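# Clip red and black test leads onto metal strips

## Task

Attach each lead's clip firmly to the exposed metal of its own strip (red lead on the strip with the red sleeve, black lead on the strip with the black sleeve), keep the strips unbent, and leave both leads connected at their plugged-in ends.

## Robot and tools

Robot: two six-joint arms, left_arm and right_arm, each ending in a parallel gripper. The left gripper has rigid fingers. The right gripper's fingers can fold: a part held in the outer quarter of the pads (near the tips) is squeezed normally, but one held closer to the palm may be wrapped, pulled inward, held loosely or suddenly released. A right fingertip pushed into a surface folds easily unless the fingers are shut, so a move can overshoot a surface quietly and the next grasp can miss.

Frame: every hand pose, velocity and target is in the scene frame. Its origin is on the table top, halfway between the arms' nominal bases; +x points out over the table, +z up, and left_arm sits on the +y side. Actual bases: left_arm at (+0.041, +0.535, 0) m, right_arm at (-0.028, -0.508, 0) m, both turned only slightly about z. Camera image sides do not match arm names. In the gripper's own axes the fingers point along +z and open along y. end_effector_position is the spot between the pads when shut; fingertips stick out about 33 mm past it at gaps up to 40 mm, about 9 mm when fully open. Reported hand poses can be a few centimetres off, more at long reach.

Joint order, everywhere: waist, shoulder, elbow, forearm roll, wrist pitch, wrist roll.

Row format (used by both motion tools): one flat list of 18 numbers, each in [-1, 1], covering both arms even if only one moves. Numbers 1-6 are left_arm joint offsets, 7-9 its gripper position, force_limit, speed; numbers 10-18 are the same for right_arm. Joint numbers are scaled offsets, not poses: 1.0 equals 1.553 rad for waist and shoulder, 2.33 rad for elbow, 2.913 rad for the three wrist joints. They are measured from the 'Joint targets' line as it stands when the action (or move) begins, not from the previous row, so sending the same offset again moves further. All zeros holds an arm at its targets. Stated joint ranges: elbow -2.792 to 2.792 rad, all others -6.283 to 6.283 rad; asking more than 0.010 rad beyond a range rejects the action for both arms, and the first bad action rejects the whole call. Gripper position is absolute: +1 fully open (140 mm), pads touch near -0.8, -1 closes until blocked. force_limit -1 gives about 14 N, 0 about 40 N, +1 about 58 N; speed -1 is about 30 mm/s, 0 about 140, +1 about 250, and a faster close squeezes much harder. Both default to +1. To leave a gripper unchanged, resend its previous three numbers (0 is a real command).

execute_actions(actions, cameras): actions is a list of actions; each action is up to 15 rows, one per 1/30 s step, and a short action repeats its final row. An empty list returns the state plus all camera images.

move(target, speed, blend, stop_force, zero, blocking, cameras): target is one 18-number row, or up to 15 rows; every row's offsets count from the same starting Joint targets. speed is the top joint speed in rad/s (0.01 to 3.92, default 0.5), one value or one per leg. blend (rad) rounds corners in a list; 0 stops at each. stop_force (10 to 80 N, one value for both arms) ends an arm's path once it feels that much push against its direction; use it with a slow speed for touching down, keep finger numbers identical in every row, and omit it when backing away from contact. zero (default true) re-zeros the force reading first. blocking=false returns after about 0.5 s while motion continues (not allowed with stop_force). The paths ignore obstacles and the other arm. The result adds a 'move:' line: done, off_target, moving, held or fault, and limits=held if steps were withheld.

wait(seconds 0-10), stop() brakes a running move, zoom_image(camera, region=[x0,y0,x1,y1] pixels, max 504x504) enlarges part of the newest cam_high, cam_left_wrist or cam_right_wrist image, clear_fault(arm) clears a torque or force fault, finished_scene(scene) ends the scene irreversibly.

Results: Joint positions, velocities, targets and torques per arm; external joint torques; Flange force in gripper axes (includes held weight, noisy); end_effector pose; Wrist depth grids (7x7, mm straight ahead); Tool commands. object_status: 0 moving, 1 blocked while opening, 2 blocked while closing (a grip), 3 reached target or pads met. position_measured counts: 3 open, 139 about 60 mm, 200 about 20 mm, 230 pads shut. To tighten a grip, raise force_limit and nudge position -1 to -0.98. 'joint sent to its limit' and 'joint command not followed' (clearance check between arms) may also appear.

Avoid: drops, letting go of moving parts, hard hits, pressing into firm contact (arms are stiff; 144 N or joint torque limits such as 40.5 N m at the wrist cause a fault stop), arms or grippers touching each other, anything leaving the table, bending the strips, pulling the leads out, and long heavy holds at full stretch (motor heat can lock an arm for 30-60 s).

Each tool is called by a JSON object that holds its "name" and its "arguments", one argument or row to a line.

## Session

{"name": "execute_actions", "arguments": {
  "actions": []
}}

Scene clock: 0.00 s.
left_arm: end_effector_position=(+0.1209, +1.0633, +0.1627) position_measured=3 object_status=3 end_effector_quat_wxyz=(-0.010, +0.105, +0.994, -0.025) | right_arm: end_effector_position=(+0.6421, -1.0097, +0.2871) position_measured=3 object_status=3 end_effector_quat_wxyz=(-0.129, +0.820, -0.225, +0.511)
Joint positions: left_arm=[1.335 0.103 1.981 0.016 1.11 -0.021] | right_arm=[-1.014 0.259 1.915 1.467 0.832 0.101]
Joint velocities: within noise
Joint torques (N m): no reading
External joint torques (N m): no reading
Flange force (N): no reading
Wrist depth (mm): cam_left_wrist=[277 274 273 269 267 266 263 / 288 284 282 281 279 276 270 / 300 298 296 292 290 289 286 / 313 305 307 305 301 298 294 / - 110 322 317 317 133 307 / - 339 337 334 329 132 91 / - 358 354 353 346 342 -] | cam_right_wrist=[3274 2911 2943 3011 870 2278 1858 / 3493 2911 3046 4158 757 - - / - 3969 4440 639 612 - - / 4596 - 809 615 535 442 - / 4596 122 - - 455 138 114 / - 105 - 530 - 377 102 / - - - - 395 - -]
Joint targets: left_arm=[1.335 0.103 1.981 0.016 1.110 -0.021] | right_arm=[-1.014 0.259 1.915 1.467 0.832 0.101]
Tool commands: left_gripper/position=+1.0 left_gripper/force_limit=+1.0 left_gripper/speed=+1.0 right_gripper/position=+1.0 right_gripper/force_limit=+1.0 right_gripper/speed=+1.0
camera_calibration:
cam_left_wrist: T_world_to_cam=[[0.150458, 0.987921, -0.0370843, -1.05565], [0.960869, -0.137308, 0.240576, 0.0111164], [0.232578, -0.0718298, -0.969922, 0.351432], [0, 0, 0, 1]] pos_world=[0.0664143, 1.06967, 0.299039]
cam_right_wrist: T_world_to_cam=[[-0.239865, -0.856697, -0.456656, -0.570886], [-0.605923, 0.499632, -0.619052, 1.08751], [0.7585, 0.128209, -0.638937, -0.0318878], [0, 0, 0, 1]] pos_world=[0.5462, -1.02834, 0.392154]

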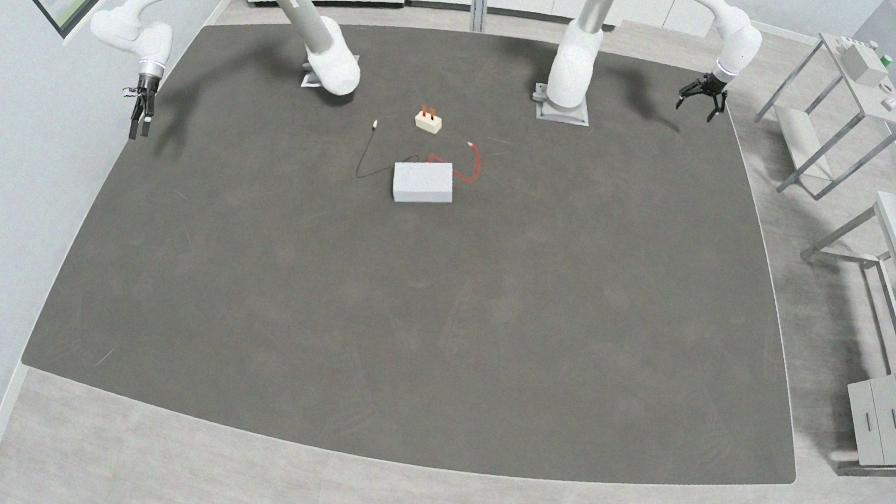

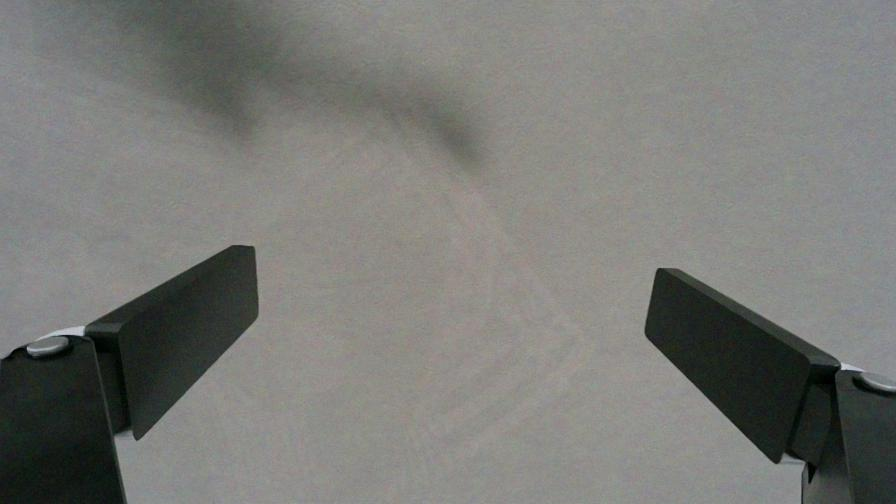

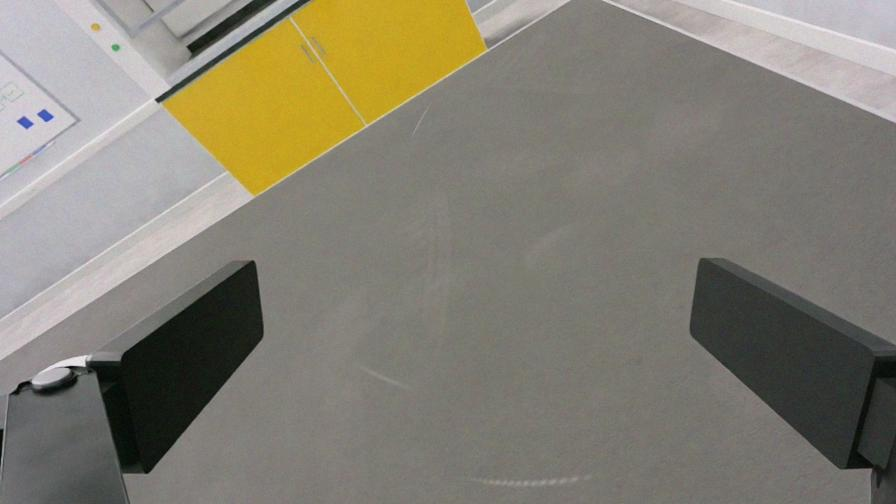

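{"name": "zoom_image", "arguments": {
  "camera": "cam_high",
  "region": [345, 90, 495, 210]
}}

Scaled by 3.360 from the camera's 896x504 image, which has a finer 1280x720 frame.

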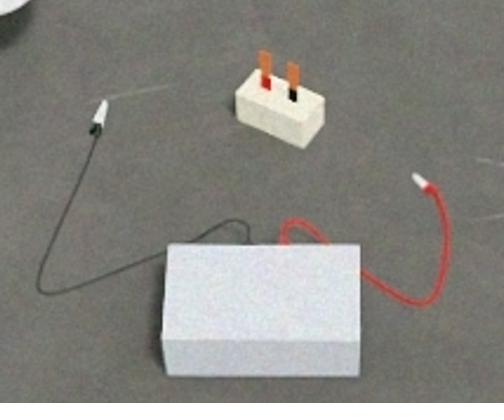

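{"name": "move", "arguments": {
  "target": [-1,-0.0777,0.0577,-0.0055,-0.0228,-1,-0.35,-1,0,1,-0.2263,-0.0003,-0.5036,0.1675,0.2854,-0.35,-1,0],
  "speed": 1.1
}}

{"name": "move", "arguments": {
  "target": [-0.4498,0,0,0,0,-0.0947,-0.35,-1,0,0,0,0,0,0,0,-0.35,-1,0],
  "speed": 0.7,
  "cameras": ["all"]
}}

{"name": "zoom_image", "arguments": {
  "camera": "cam_left_wrist",
  "region": [350, 80, 600, 300]
}}

{"name": "zoom_image", "arguments": {
  "camera": "cam_right_wrist",
  "region": [250, 0, 650, 300]
}}

Scene clock: 50.90 s.
left_arm: end_effector_position=(+0.5103, +0.4720, +0.1587) position_measured=173 object_status=3 end_effector_quat_wxyz=(+0.000, -0.547, +0.837, +0.000) | right_arm: end_effector_position=(+0.3612, -0.2167, +0.2988) position_measured=173 object_status=3 end_effector_quat_wxyz=(+0.000, +0.823, +0.568, +0.000)
Joint positions: left_arm=[-0.218 -0.018 2.116 0 1.044 -2.934] | right_arm=[0.54 -0.093 1.914 0 1.319 0.933]
Joint torques (N m): left_arm=[1.22 -41.48 -33.56 3.72 0.07 0.4] | right_arm=[-0.11 -28.98 -39.22 4.31 0.32 -0.59]
External joint torques (N m): left_arm=[-1.16 6.87 -2.85 -0.01 -0.07 -0.4] | right_arm=[0.07 -2.51 -2.06 -0.05 -0.37 0.59]
Flange force (N): left_arm=[-1.1 -15.8 3.4] | right_arm=[-0.1 -1.7 -3.4]
Wrist depth (mm): cam_left_wrist=[259 262 262 264 266 268 270 / 270 271 274 276 277 279 281 / 281 283 285 288 290 293 294 / 294 297 297 299 302 305 309 / 308 305 95 313 122 319 326 / 317 - - 333 75 96 336 / - 71 - 349 - - 66] | cam_right_wrist=[- - 397 - - - - / 420 420 - - 423 - - / 437 439 - 434 443 432 428 / - 452 - - 445 450 470 / 482 472 95 468 123 469 470 / 491 78 87 - - - 489 / - - - - - - -]
Joint targets: left_arm=[-0.219 -0.018 2.116 0.000 1.044 -2.934] | right_arm=[0.540 -0.093 1.914 0.000 1.319 0.933]
move: done

Scene clock: 52.53 s.
left_arm: end_effector_position=(+0.3600, +0.1849, +0.1587) position_measured=173 object_status=3 end_effector_quat_wxyz=(+0.000, -0.359, +0.933, +0.000) | right_arm: end_effector_position=(+0.3611, -0.2167, +0.2988) position_measured=173 object_status=3 end_effector_quat_wxyz=(+0.000, +0.823, +0.568, +0.000)
Joint positions: left_arm=[-0.917 -0.018 2.116 0 1.043 -3.21] | right_arm=[0.54 -0.093 1.914 0 1.319 0.933]
Joint torques (N m): left_arm=[1.39 -41.2 -33.79 3.65 0.13 0.52] | right_arm=[-1.8 -29.24 -39.19 4.42 0.31 -0.53]
External joint torques (N m): left_arm=[-1.29 6.44 -2.67 0.05 -0.14 -0.52] | right_arm=[1.78 -2.3 -2 -0.17 -0.37 0.53]
Flange force (N): left_arm=[3.8 -14.5 3.4] | right_arm=[2.2 -4.3 -3.2]
Wrist depth (mm): cam_left_wrist=[259 259 263 265 266 270 270 / 270 272 274 275 276 279 281 / 267 284 285 288 289 292 294 / 230 291 299 298 302 305 308 / 235 238 95 313 122 319 323 / - - - 332 75 96 340 / - 71 - 349 - - 67] | cam_right_wrist=[394 - 411 398 403 405 - / 427 427 - - 416 - - / - 437 440 432 - - - / 456 - 453 451 452 462 - / 474 482 98 - 110 - - / - 78 87 - - - - / - - - 523 - - -]
Joint targets: left_arm=[-0.917 -0.018 2.116 0.000 1.044 -3.210] | right_arm=[0.540 -0.093 1.914 0.000 1.319 0.933]
move: done
camera_calibration:
cam_left_wrist: T_world_to_cam=[[-0.712147, 0.701893, 0.0138841, 0.131387], [0.680624, 0.685451, 0.258665, -0.392443], [0.172038, 0.193657, -0.965867, 0.200948], [0, 0, 0, 1]] pos_world=[0.326102, 0.137866, 0.293776]
cam_right_wrist: T_world_to_cam=[[0.929425, -0.368994, -0.00351552, -0.405609], [-0.353848, -0.893896, 0.275212, -0.131888], [-0.104694, -0.254545, -0.961377, 0.412215], [0, 0, 0, 1]] pos_world=[0.373471, -0.162635, 0.431165]

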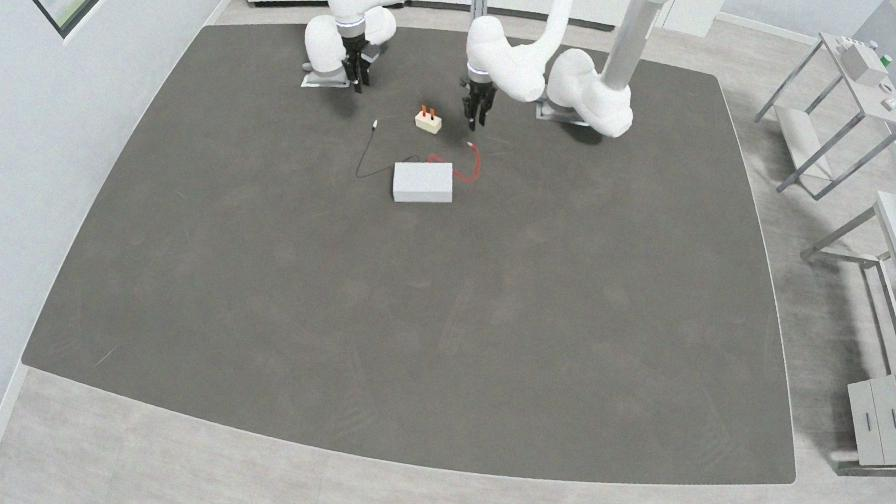

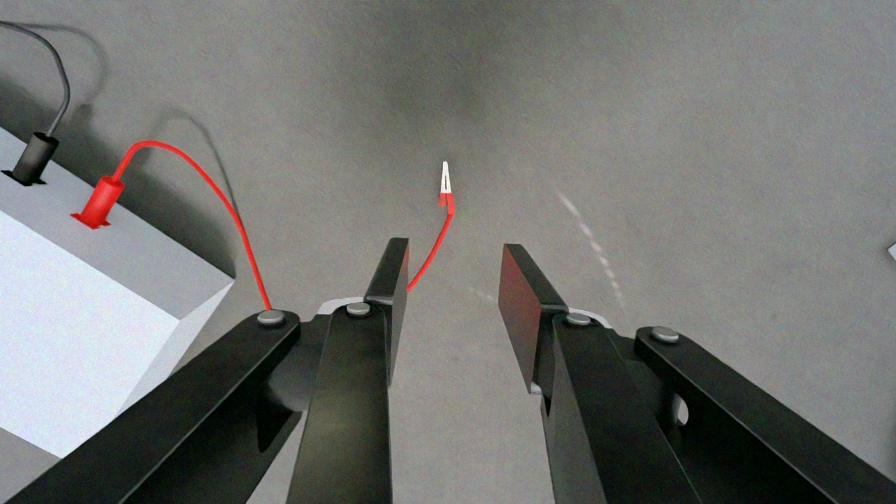

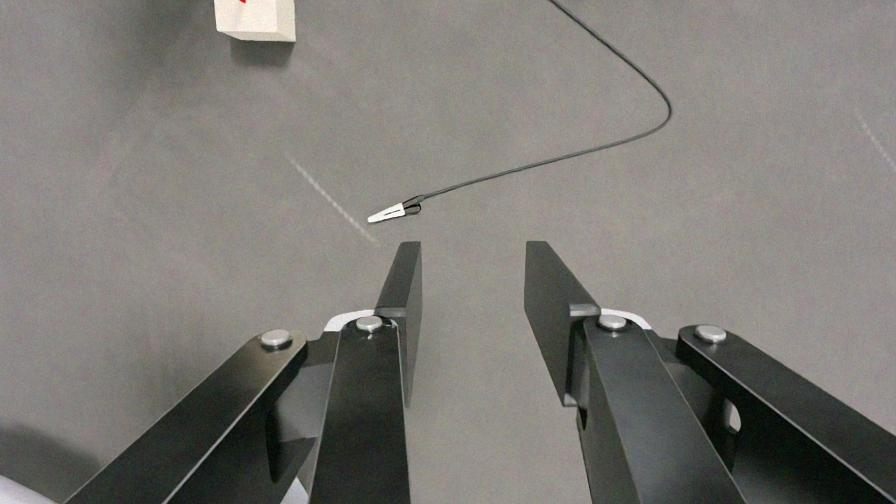

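Scaled by 2.016 from the camera's 896x504 image, which has a finer 1280x720 frame.

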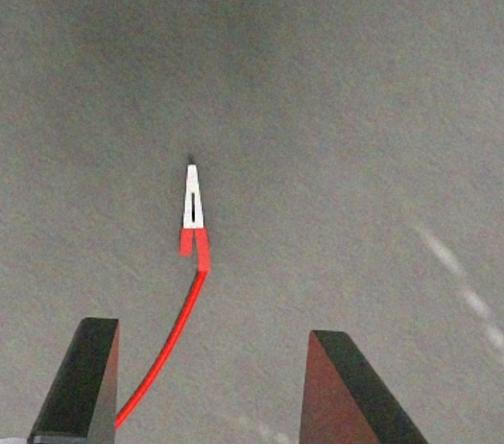

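Scaled by 1.260 from the camera's 896x504 image, which has a finer 1280x720 frame.

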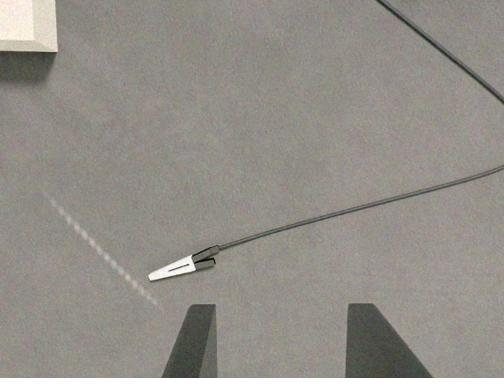

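{"name": "move", "arguments": {
  "target": [0,0.0982,0.0493,0,-0.0919,-0.0245,-0.35,-1,0,0.0249,0.0258,0.1011,0,-0.0941,-0.6362,-0.35,-1,0],
  "speed": 0.6,
  "cameras": ["all"]
}}

{"name": "zoom_image", "arguments": {
  "camera": "cam_left_wrist",
  "region": [350, 120, 560, 320]
}}

{"name": "zoom_image", "arguments": {
  "camera": "cam_right_wrist",
  "region": [350, 100, 600, 300]
}}

Scene clock: 86.23 s.
left_arm: end_effector_position=(+0.3618, +0.1826, +0.0355) position_measured=173 object_status=3 end_effector_quat_wxyz=(+0.000, -0.392, +0.920, +0.000) | right_arm: end_effector_position=(+0.3218, -0.2213, +0.1584) position_measured=173 object_status=3 end_effector_quat_wxyz=(+0.000, +0.021, +1.000, +0.000)
Joint positions: left_arm=[-0.917 0.135 2.231 0 0.776 -3.281] | right_arm=[0.579 -0.053 2.149 0 1.045 -0.92]
Joint torques (N m): left_arm=[2.44 -50.73 -27.05 3.04 0.15 0.38] | right_arm=[-1.69 -28.52 -34.93 3.98 0.4 -0.58]
External joint torques (N m): left_arm=[-2.43 7.33 -2.38 -0.05 -0.16 -0.38] | right_arm=[1.69 -2.53 -1.75 -0.17 -0.36 0.58]
Flange force (N): left_arm=[6.8 -13.7 9.2] | right_arm=[4.1 3.0 -3.7]
Wrist depth (mm): cam_left_wrist=[150 151 152 153 154 155 156 / 157 157 159 160 161 162 163 / 163 164 166 167 169 169 171 / 171 171 173 172 175 177 178 / 177 178 96 183 122 185 186 / 174 - - 193 75 96 197 / - 71 - 203 - - 67] | cam_right_wrist=[- - 274 270 277 - 237 / 283 286 287 282 284 282 239 / 294 288 297 293 293 293 292 / 305 - - 301 300 304 306 / - 316 95 312 110 96 - / - 78 87 - - - - / - - - - - - -]
Joint targets: left_arm=[-0.917 0.135 2.231 0.000 0.776 -3.281] | right_arm=[0.579 -0.053 2.149 0.000 1.045 -0.921]
move: done
camera_calibration:
cam_left_wrist: T_world_to_cam=[[-0.760255, 0.649482, 0.0136628, 0.162951], [0.630134, 0.732167, 0.258578, -0.350406], [0.157938, 0.205195, -0.965894, 0.0850982], [0, 0, 0, 1]] pos_world=[0.331247, 0.13326, 0.170577]
cam_right_wrist: T_world_to_cam=[[0.0571565, 0.998357, -0.00398096, 0.212142], [0.959803, -0.0538508, 0.275459, -0.3481], [0.274792, -0.0195652, -0.961305, 0.201843], [0, 0, 0, 1]] pos_world=[0.266518, -0.226589, 0.290765]

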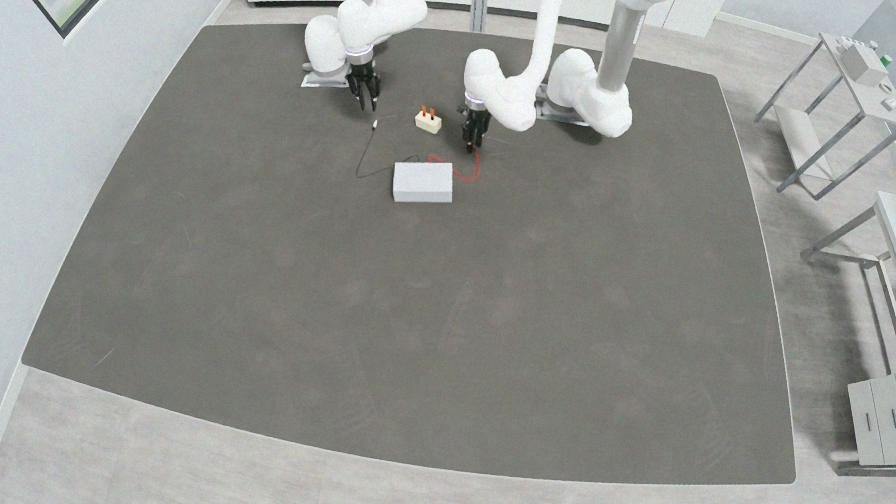

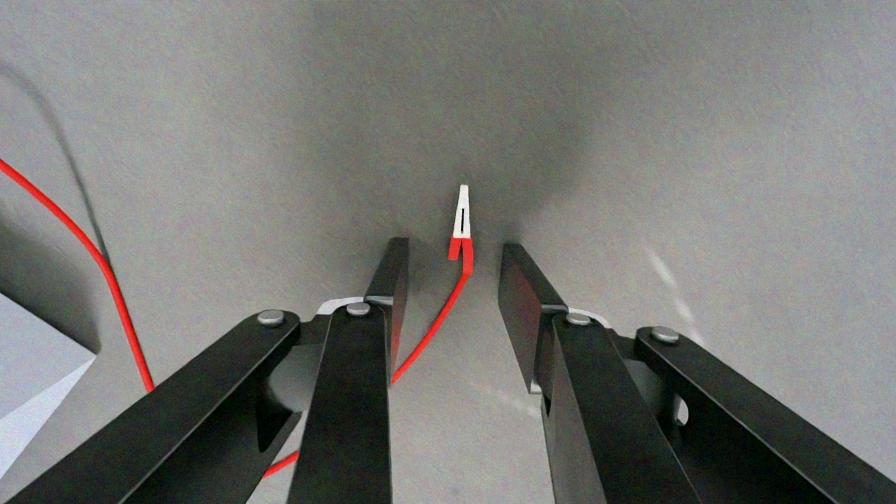

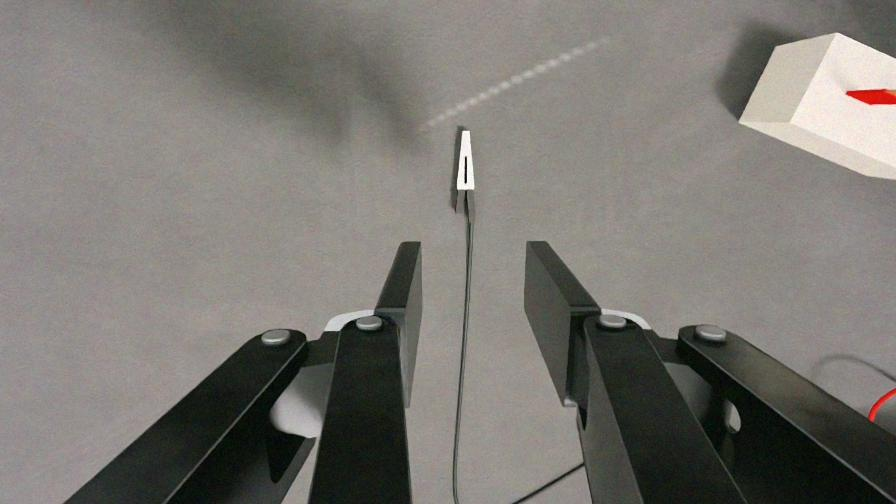

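Scaled by 2.400 from the camera's 896x504 image, which has a finer 1280x720 frame.

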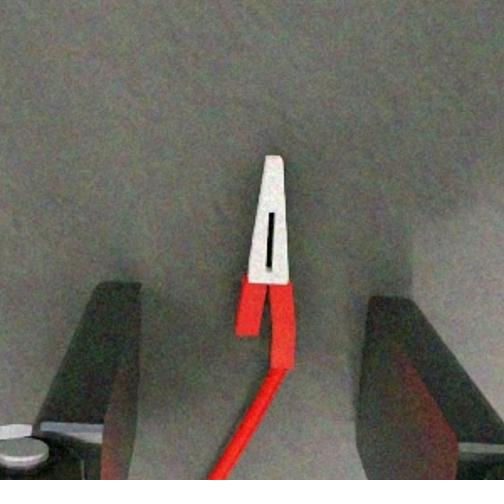

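Scaled by 2.016 from the camera's 896x504 image, which has a finer 1280x720 frame.

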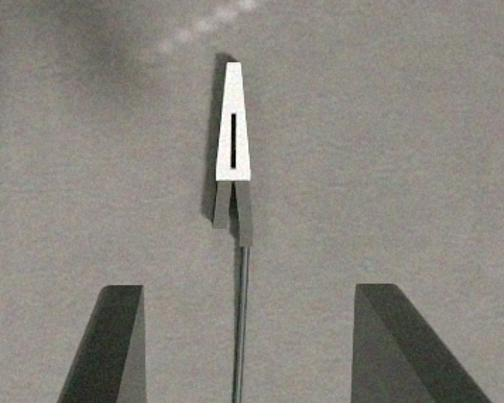

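{"name": "move", "arguments": {
  "target": [
    [0,0,0,0,0,0,-1,-1,-1,0.0003,0.0985,0.0524,0,-0.0944,0.0039,-0.35,-1,-1],
    [0,0,0,0,0,0,-1,-1,-1,0.0003,0.0985,0.0524,0,-0.0944,0.0039,-1,-1,-1]
  ],
  "speed": 0.4,
  "cameras": ["cam_left_wrist","cam_right_wrist"]
}}

{"name": "zoom_image", "arguments": {
  "camera": "cam_left_wrist",
  "region": [380, 140, 540, 300]
}}

{"name": "zoom_image", "arguments": {
  "camera": "cam_right_wrist",
  "region": [380, 140, 570, 300]
}}

Scene clock: 103.77 s.
left_arm: end_effector_position=(+0.3618, +0.1826, +0.0355) position_measured=221 object_status=2 end_effector_quat_wxyz=(+0.000, -0.392, +0.920, +0.000) | right_arm: end_effector_position=(+0.3219, -0.2210, +0.0354) position_measured=219 object_status=2 end_effector_quat_wxyz=(+0.000, +0.026, +1.000, +0.000)
Joint positions: left_arm=[-0.917 0.135 2.231 0 0.776 -3.281] | right_arm=[0.579 0.1 2.272 0 0.77 -0.909]
Joint torques (N m): left_arm=[2.58 -50.36 -26.76 2.99 0.13 0.37] | right_arm=[-1.66 -36.13 -26.64 3.33 0.4 -0.53]
External joint torques (N m): left_arm=[-2.56 6.89 -2.72 0 -0.15 -0.37] | right_arm=[1.76 -4.07 -3.1 -0.25 -0.38 0.53]
Flange force (N): left_arm=[7.1 -13.7 8.2] | right_arm=[3.7 3.5 -7.8]
Wrist depth (mm): cam_left_wrist=[150 152 152 153 154 155 156 / 157 157 158 160 161 161 163 / 163 164 165 167 168 169 171 / 171 172 173 172 175 177 179 / 177 180 178 98 104 186 187 / 186 184 82 - 83 192 198 / - - - - - 67 206] | cam_right_wrist=[157 156 157 156 157 156 156 / 163 163 163 164 161 164 162 / 170 171 167 168 170 167 169 / 177 175 176 174 177 176 174 / 186 185 182 111 117 184 184 / - - 82 - - 76 192 / - - - - - - -]
Joint targets: left_arm=[-0.917 0.135 2.231 0.000 0.776 -3.281] | right_arm=[0.579 0.100 2.272 0.000 0.770 -0.909]
move: done
camera_calibration:
cam_left_wrist: T_world_to_cam=[[-0.760255, 0.649482, 0.0136628, 0.162951], [0.630134, 0.732167, 0.258578, -0.350406], [0.157938, 0.205195, -0.965894, 0.0850982], [0, 0, 0, 1]] pos_world=[0.331247, 0.13326, 0.170577]
cam_right_wrist: T_world_to_cam=[[0.0679765, 0.997678, -0.00410691, 0.207729], [0.959173, -0.0642191, 0.275433, -0.316447], [0.274529, -0.0226622, -0.961312, 0.0829612], [0, 0, 0, 1]] pos_world=[0.266632, -0.225689, 0.167765]
Images, in order (width x height): cam_left_wrist 896x504, cam_right_wrist 896x504.

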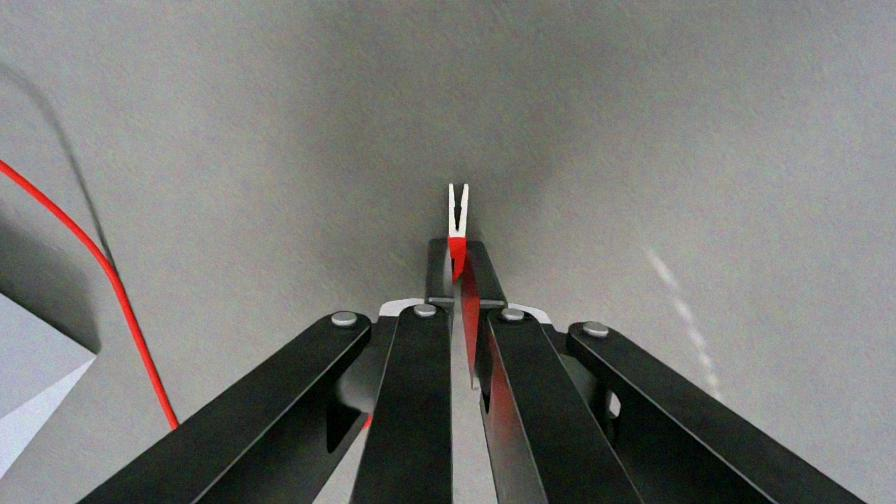

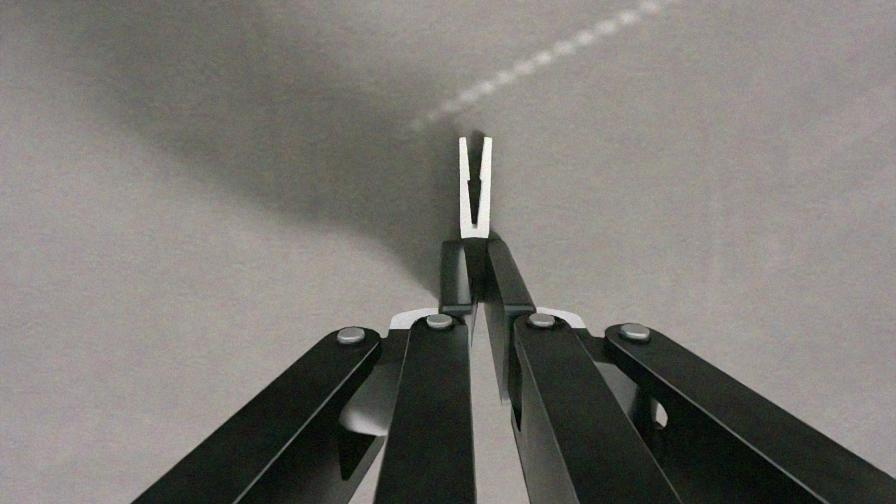

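Scaled by 3.150 from the camera's 896x504 image, which has a finer 1280x720 frame.

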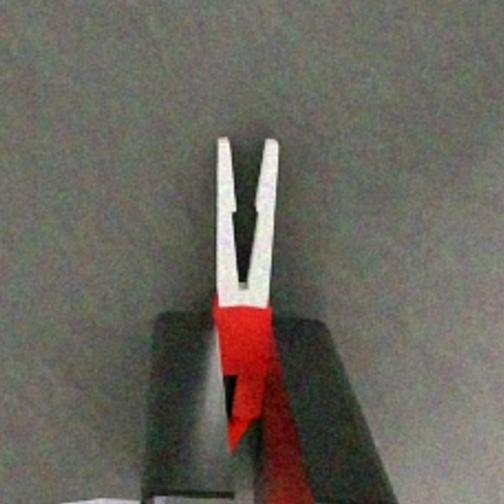

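Scaled by 2.653 from the camera's 896x504 image, which has a finer 1280x720 frame.

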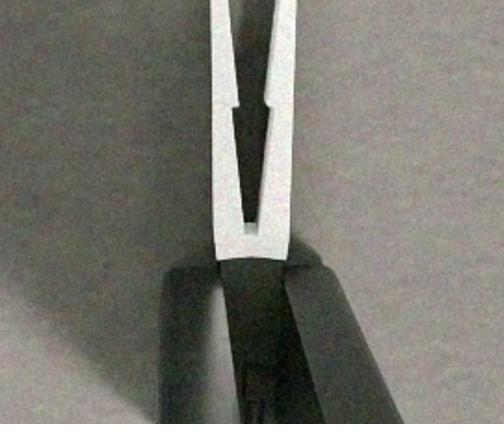

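{"name": "move", "arguments": {
  "target": [
    [-0.0061,-0.0227,-0.1536,0,0.1349,0.4533,-1,-1,-1,-0.3719,-0.0938,-0.0188,0,0.0650,-0.1983,-1,-1,-1],
    [-0.2654,0.0554,-0.1988,0,0.1295,0.8053,-1,-1,-1,-0.3719,-0.0938,-0.0188,0,0.0650,-0.1983,-1,-1,-1]
  ],
  "speed": 0.6,
  "blend": [0.1,0],
  "cameras": ["all"]
}}

{"name": "zoom_image", "arguments": {
  "camera": "cam_high",
  "region": [340, 80, 490, 200]
}}

{"name": "zoom_image", "arguments": {
  "camera": "cam_left_wrist",
  "region": [350, 0, 600, 250]
}}

Scene clock: 157.40 s.
left_arm: end_effector_position=(+0.2370, -0.0828, +0.1984) position_measured=221 object_status=2 end_effector_quat_wxyz=(+0.000, +0.828, +0.560, +0.000) | right_arm: end_effector_position=(+0.4002, -0.4592, +0.1183) position_measured=219 object_status=2 end_effector_quat_wxyz=(+0.000, +0.026, +1.000, +0.000)
Joint positions: left_arm=[-1.33 0.221 1.768 0 1.153 -0.936] | right_arm=[0.001 -0.045 2.228 0 0.96 -1.487]
Joint torques (N m): left_arm=[1.92 -69.37 -35.97 3.82 0.19 0.56] | right_arm=[-2 -27.48 -32.86 3.7 0.41 -0.51]
External joint torques (N m): left_arm=[-1.88 8.04 -2.48 0.15 -0.15 -0.56] | right_arm=[1.99 -2.52 -1.96 -0.12 -0.37 0.51]
Flange force (N): left_arm=[-15.2 7.6 2.9] | right_arm=[1.6 5.6 -4.2]
Wrist depth (mm): cam_left_wrist=[296 292 299 263 299 303 291 / 307 309 311 273 313 316 319 / 320 322 323 326 327 330 333 / 334 336 340 334 342 345 347 / 349 351 348 98 351 362 359 / 371 - 82 - 83 377 383 / - - - - - 67 394] | cam_right_wrist=[234 - 234 233 234 230 - / 243 240 242 241 242 - 243 / 253 - - 163 251 - 251 / 263 265 263 166 - 272 263 / 268 273 272 111 106 275 271 / - - 82 - - 76 - / - - - - - - -]
Joint targets: left_arm=[-1.330 0.221 1.768 0.000 1.153 -0.936] | right_arm=[0.001 -0.045 2.228 0.000 0.960 -1.487]
move: done
camera_calibration:
cam_left_wrist: T_world_to_cam=[[0.948171, -0.317427, 0.0145538, -0.24684], [-0.31022, -0.914782, 0.25872, -0.0331079], [-0.0688113, -0.249826, -0.965843, 0.33268], [0, 0, 0, 1]] pos_world=[0.246668, -0.0255281, 0.333474]
cam_right_wrist: T_world_to_cam=[[0.0680335, 0.997677, -0.00355977, 0.440342], [0.959115, -0.0644206, 0.275586, -0.429732], [0.274717, -0.0221633, -0.96127, 0.136038], [0, 0, 0, 1]] pos_world=[0.344832, -0.463988, 0.250765]

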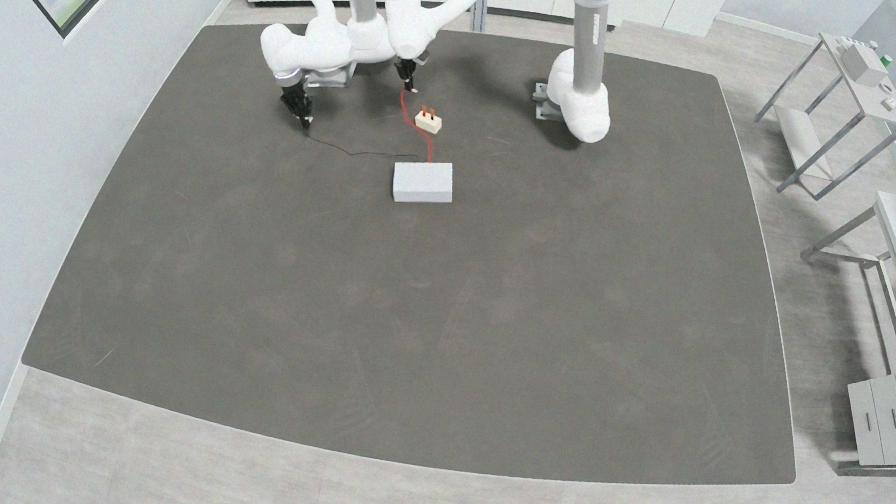

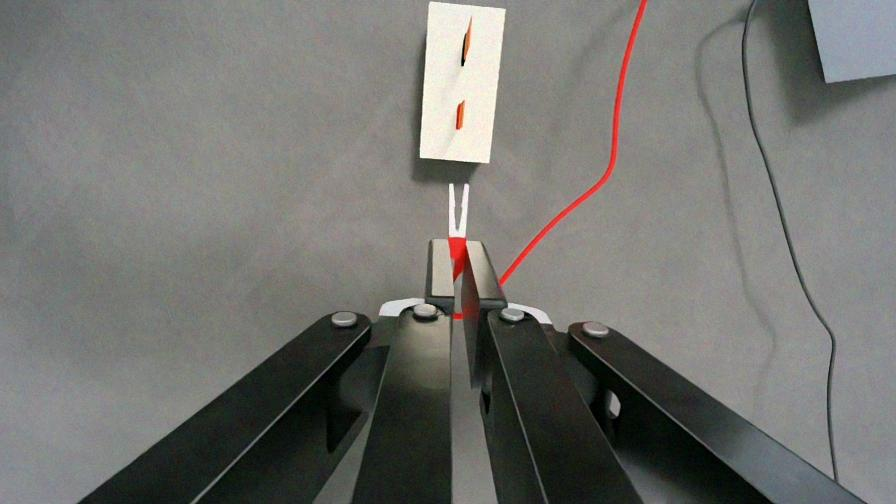

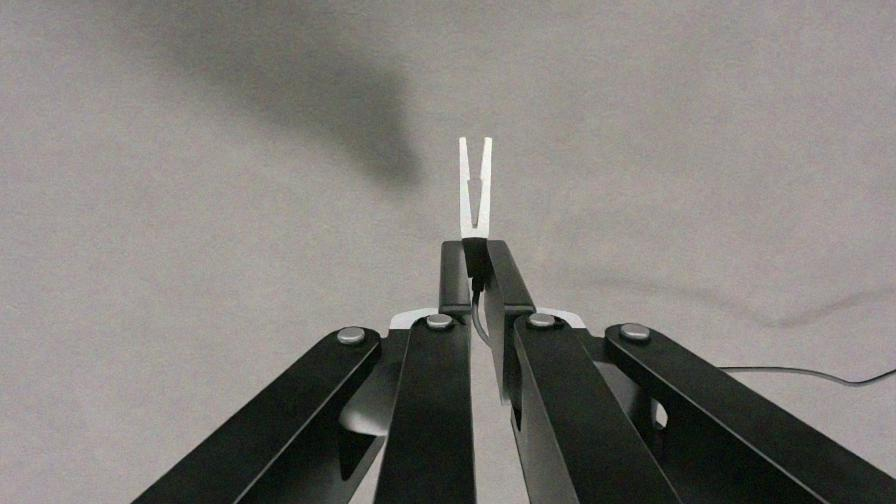

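Scaled by 3.360 from the camera's 896x504 image, which has a finer 1280x720 frame.

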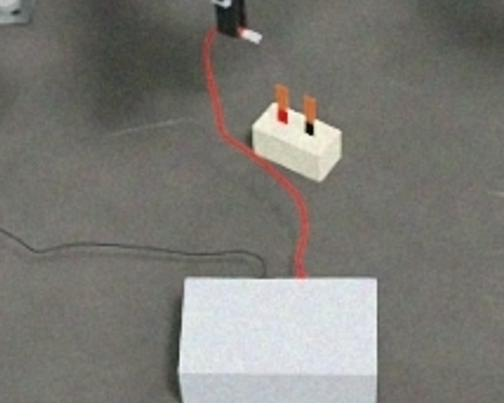

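Scaled by 2.016 from the camera's 896x504 image, which has a finer 1280x720 frame.

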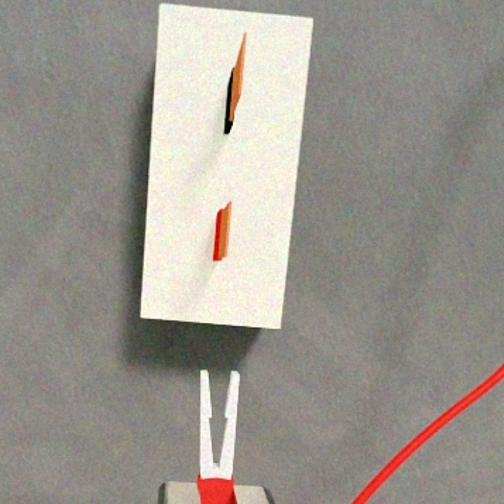

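{"name": "move", "arguments": {
  "target": [0.0055,0.0343,0.0370,0,-0.0479,0.0219,-1,-1,-1,0,0,0,0,0,0,-1,-1,-1],
  "speed": 0.2,
  "cameras": ["cam_high","cam_left_wrist"]
}}

{"name": "zoom_image", "arguments": {
  "camera": "cam_high",
  "region": [390, 90, 450, 135]
}}

{"name": "zoom_image", "arguments": {
  "camera": "cam_left_wrist",
  "region": [390, 40, 540, 250]
}}

Scene clock: 181.10 s.
left_arm: end_effector_position=(+0.2411, -0.0768, +0.1215) position_measured=221 object_status=2 end_effector_quat_wxyz=(+0.000, +0.844, +0.537, +0.000) | right_arm: end_effector_position=(+0.4002, -0.4592, +0.1183) position_measured=219 object_status=2 end_effector_quat_wxyz=(+0.000, +0.026, +1.000, +0.000)
Joint positions: left_arm=[-1.321 0.274 1.854 0 1.014 -0.872] | right_arm=[0.001 -0.045 2.228 0 0.96 -1.487]
Joint torques (N m): left_arm=[1.94 -70.95 -32.73 3.65 0.58 0.36] | right_arm=[-1.68 -27.62 -32.92 3.7 0.39 -0.5]
External joint torques (N m): left_arm=[-1.91 6.9 -3.06 0.06 -0.55 -0.36] | right_arm=[1.7 -2.3 -1.71 -0.14 -0.34 0.5]
Flange force (N): left_arm=[-13.6 7.9 4.3] | right_arm=[1.5 4.9 -3.8]
Wrist depth (mm): cam_left_wrist=[227 228 230 191 232 233 234 / 236 238 239 198 242 243 244 / 247 248 249 207 253 253 256 / 257 254 261 257 263 265 267 / 270 270 267 98 270 278 281 / - 279 82 - 83 290 294 / - - - - - 67 307] | cam_right_wrist=[236 233 235 233 235 - 237 / 241 246 - 240 246 243 242 / 256 254 253 164 251 252 - / 260 264 260 156 262 258 266 / 279 277 - 111 99 276 276 / 283 - 82 - - 76 286 / - - - - - - -]
Joint targets: left_arm=[-1.321 0.274 1.854 0.000 1.013 -0.872] | right_arm=[0.001 -0.045 2.228 0.000 0.960 -1.487]
move: done
camera_calibration:
cam_left_wrist: T_world_to_cam=[[0.929115, -0.369505, 0.0145567, -0.247165], [-0.360455, -0.896164, 0.258772, 0.00698633], [-0.0825724, -0.245676, -0.965829, 0.263799], [0, 0, 0, 1]] pos_world=[0.253946, -0.0202591, 0.256574]
Images, in order (width x height): cam_high 896x504, cam_left_wrist 896x504.

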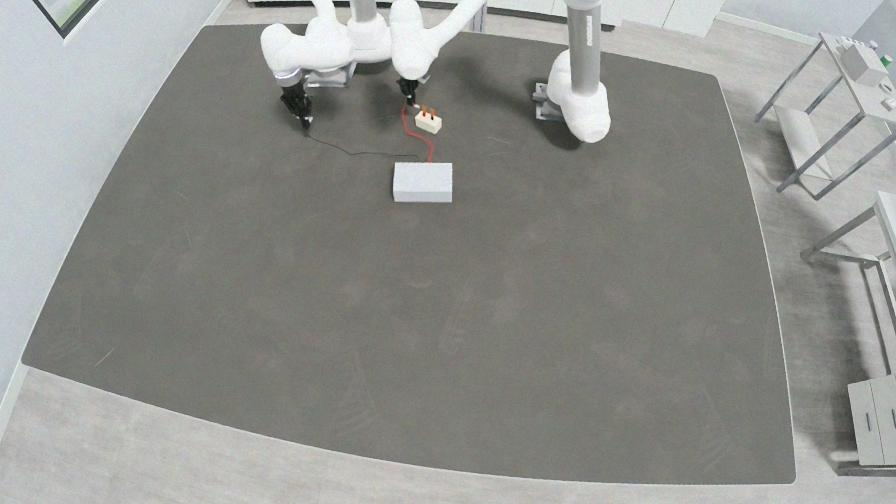

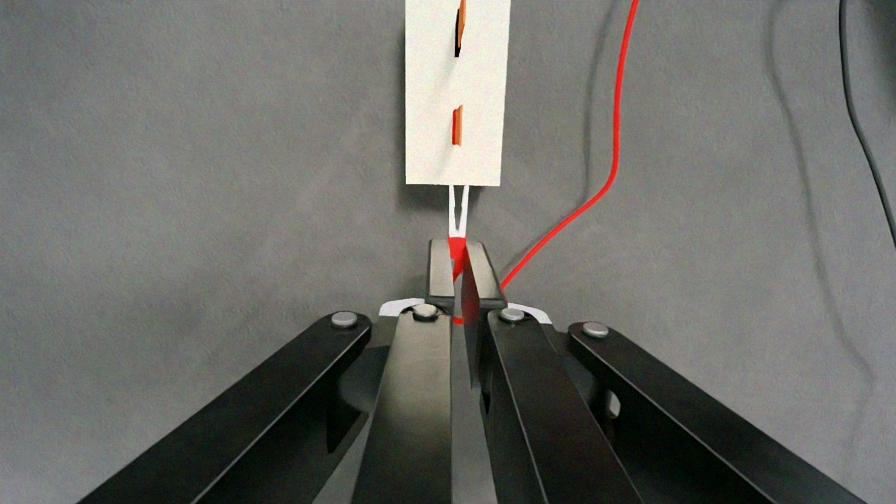

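Scaled by 8.400 from the camera's 896x504 image, which has a finer 1280x720 frame.

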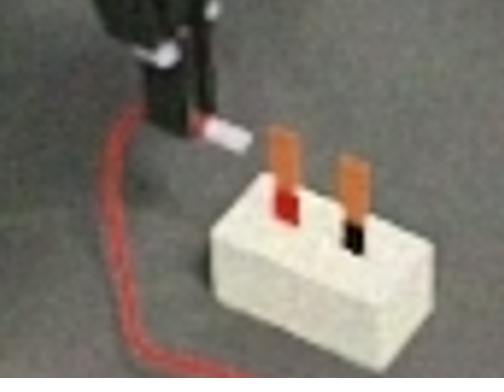

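Scaled by 2.400 from the camera's 896x504 image, which has a finer 1280x720 frame.

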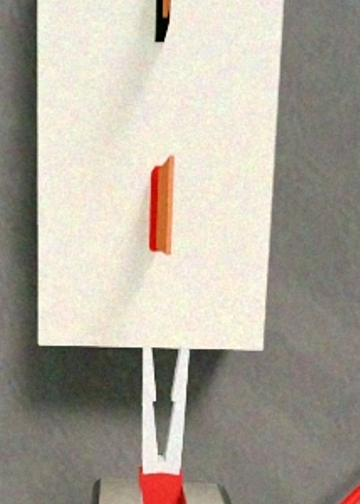

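{"name": "move", "arguments": {
  "target": [0.0159,-0.0179,0.0158,0,-0.0031,0.0085,-1,-1,-1,0,0,0,0,0,0,-1,-1,-1],
  "speed": 0.06,
  "cameras": ["cam_high","cam_left_wrist"]
}}

{"name": "zoom_image", "arguments": {
  "camera": "cam_high",
  "region": [390, 90, 450, 135]
}}

{"name": "zoom_image", "arguments": {
  "camera": "cam_left_wrist",
  "region": [390, 140, 510, 280]
}}

Scene clock: 200.90 s.
left_arm: end_effector_position=(+0.2506, -0.0532, +0.1216) position_measured=221 object_status=2 end_effector_quat_wxyz=(+0.000, +0.844, +0.537, +0.000) | right_arm: end_effector_position=(+0.4002, -0.4592, +0.1183) position_measured=219 object_status=2 end_effector_quat_wxyz=(+0.000, +0.026, +1.000, +0.000)
Joint positions: left_arm=[-1.297 0.246 1.89 0 1.005 -0.847] | right_arm=[0.001 -0.045 2.228 0 0.96 -1.487]
Joint torques (N m): left_arm=[2.56 -71.12 -32.34 3.71 0.26 0.38] | right_arm=[-1.84 -27.38 -32.96 3.69 0.43 -0.53]
External joint torques (N m): left_arm=[-2.7 10.34 -3.16 -0.04 -0.23 -0.38] | right_arm=[1.87 -2.68 -1.69 -0.11 -0.38 0.53]
Flange force (N): left_arm=[-18.0 10.9 7.0] | right_arm=[2.2 5.3 -4.1]
Wrist depth (mm): cam_left_wrist=[227 228 230 227 232 234 235 / 236 238 239 199 241 244 244 / 246 247 250 208 252 253 256 / 257 259 261 257 263 266 267 / 269 271 268 98 271 278 280 / 282 278 82 - 83 290 296 / - - - - - 67 308] | cam_right_wrist=[232 238 - 235 237 233 228 / 244 246 243 - - - 245 / - 250 251 164 248 254 253 / - 264 263 166 - - 257 / - - 270 111 99 - 281 / - - 82 - - 76 - / - - - - - - -]
Joint targets: left_arm=[-1.296 0.246 1.891 0.000 1.004 -0.847] | right_arm=[0.001 -0.045 2.228 0.000 0.960 -1.487]
move: done
camera_calibration:
cam_left_wrist: T_world_to_cam=[[0.929078, -0.369597, 0.0145463, -0.247261], [-0.360549, -0.896152, 0.258684, 0.0315816], [-0.082573, -0.245582, -0.965853, 0.270484], [0, 0, 0, 1]] pos_world=[0.263446, 0.00334102, 0.256675]
Images, in order (width x height): cam_high 896x504, cam_left_wrist 896x504.

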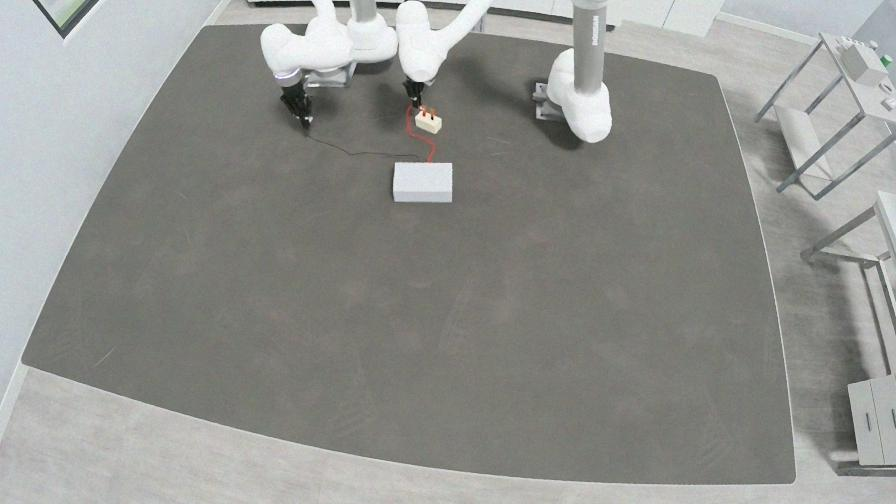

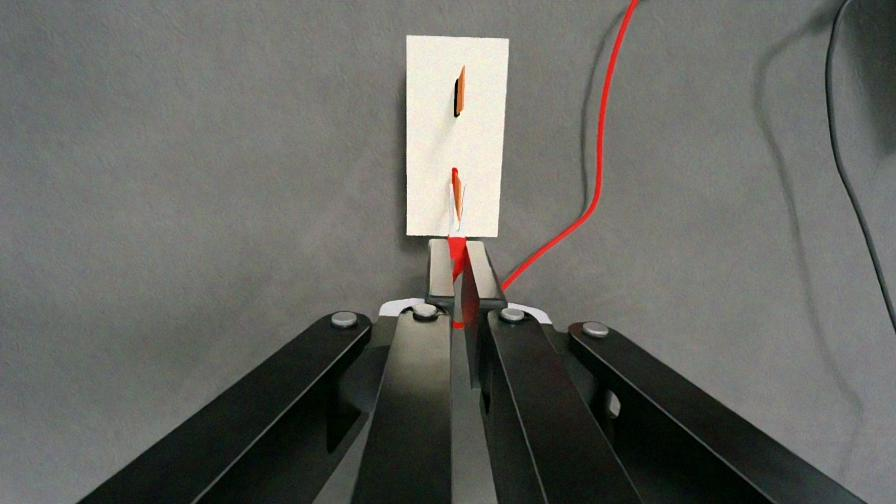

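Scaled by 8.400 from the camera's 896x504 image, which has a finer 1280x720 frame.

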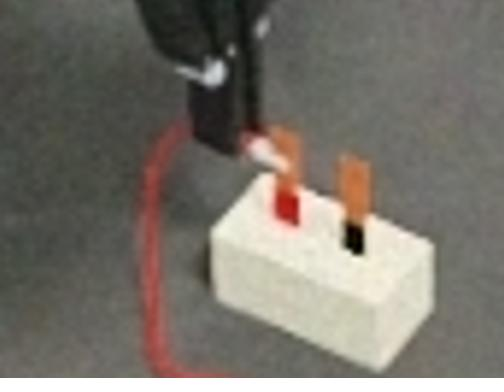

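Scaled by 3.600 from the camera's 896x504 image, which has a finer 1280x720 frame.

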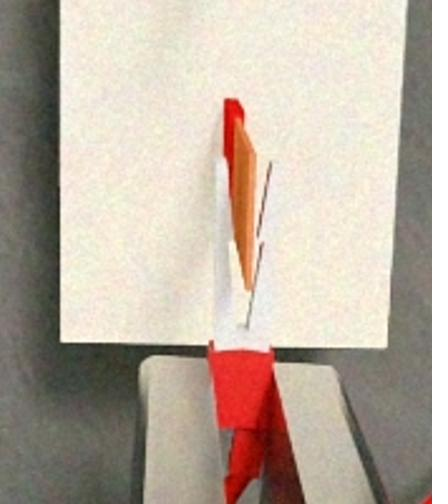

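{"name": "move", "arguments": {
  "target": [
    [0,0,0,0,0,0,-0.4,-1,-1,0,0,0,0,0,0,-1,-1,-1],
    [0,-0.0594,-0.0593,0,0.0791,0,-0.4,-1,-1,0,0,0,0,0,0,-1,-1,-1]
  ],
  "speed": 0.15,
  "cameras": ["cam_high","cam_left_wrist"]
}}

{"name": "zoom_image", "arguments": {
  "camera": "cam_high",
  "region": [390, 90, 450, 135]
}}

{"name": "zoom_image", "arguments": {
  "camera": "cam_left_wrist",
  "region": [390, 60, 540, 260]
}}

Scene clock: 217.40 s.
left_arm: end_effector_position=(+0.2506, -0.0531, +0.2486) position_measured=179 object_status=3 end_effector_quat_wxyz=(+0.000, +0.844, +0.537, +0.000) | right_arm: end_effector_position=(+0.4002, -0.4592, +0.1183) position_measured=219 object_status=2 end_effector_quat_wxyz=(+0.000, +0.026, +1.000, +0.000)
Joint positions: left_arm=[-1.296 0.154 1.752 0 1.235 -0.847] | right_arm=[0.001 -0.045 2.228 0 0.96 -1.487]
Joint torques (N m): left_arm=[2.18 -63.42 -36.81 4.08 0.54 0.37] | right_arm=[-1.98 -27.61 -33.15 3.68 0.42 -0.49]
External joint torques (N m): left_arm=[-2.16 7.69 -2.89 0.04 -0.51 -0.37] | right_arm=[1.87 -2.18 -1.57 -0.11 -0.37 0.49]
Flange force (N): left_arm=[-14.8 8.9 1.4] | right_arm=[1.6 5.3 -3.4]
Wrist depth (mm): cam_left_wrist=[339 341 347 344 346 345 289 / 353 356 356 357 360 359 365 / 368 370 374 370 376 381 381 / 385 385 388 389 395 398 400 / 396 400 94 409 122 414 415 / - - - 432 75 95 441 / - - - 452 - - 66] | cam_right_wrist=[235 232 232 237 232 232 233 / 243 246 253 242 245 241 242 / - 251 259 251 255 253 253 / 268 264 264 168 266 264 263 / 276 279 270 111 111 273 269 / - - 82 - - 76 - / - - - - - - -]
Joint targets: left_arm=[-1.296 0.154 1.752 0.000 1.235 -0.847] | right_arm=[0.001 -0.045 2.228 0.000 0.960 -1.487]
move: done
camera_calibration:
cam_left_wrist: T_world_to_cam=[[0.929123, -0.369481, 0.0146462, -0.249177], [-0.360457, -0.896173, 0.258737, -0.00110078], [-0.0824731, -0.245678, -0.965837, 0.393172], [0, 0, 0, 1]] pos_world=[0.263546, 0.00354091, 0.383674]
Images, in order (width x height): cam_high 896x504, cam_left_wrist 896x504.

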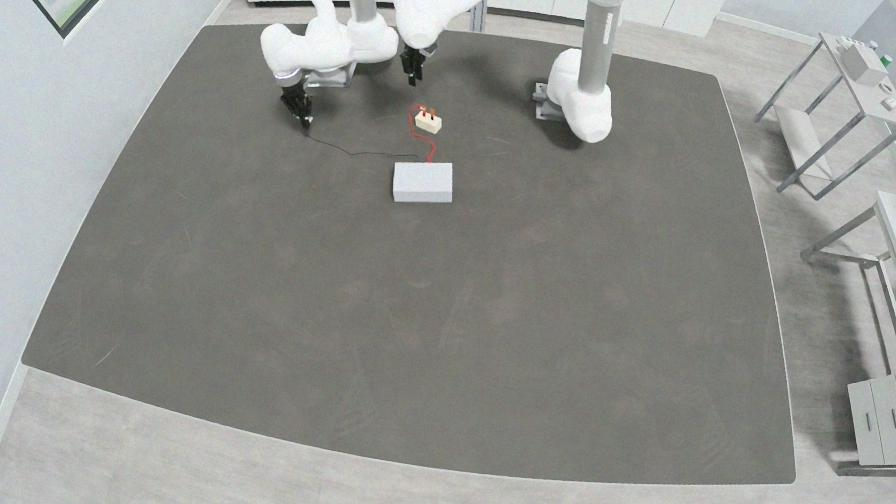

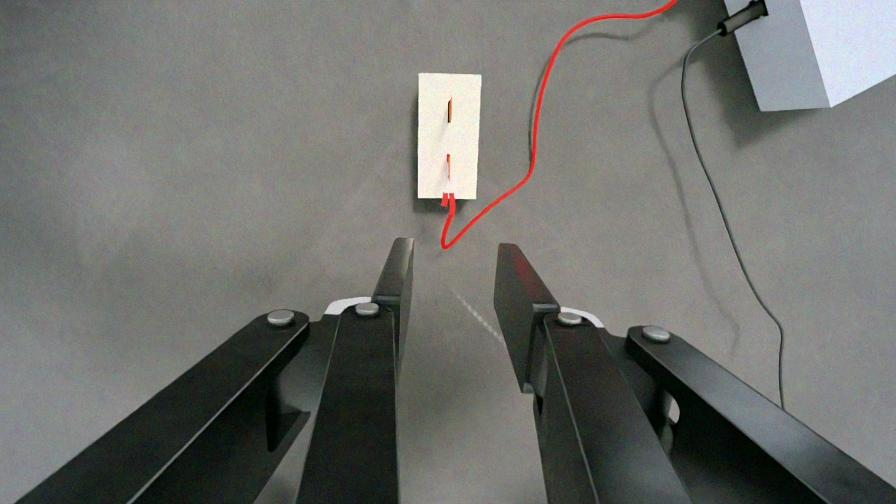

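Scaled by 8.400 from the camera's 896x504 image, which has a finer 1280x720 frame.

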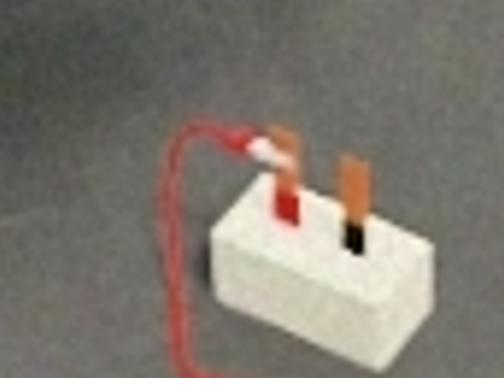

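Scaled by 2.520 from the camera's 896x504 image, which has a finer 1280x720 frame.

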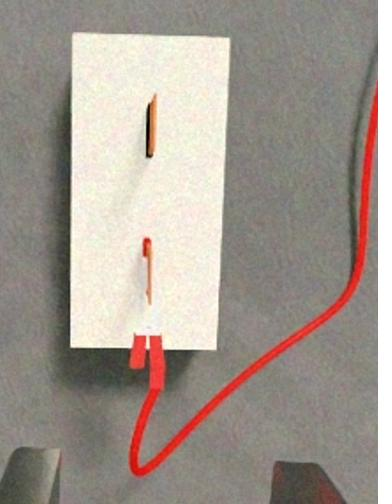

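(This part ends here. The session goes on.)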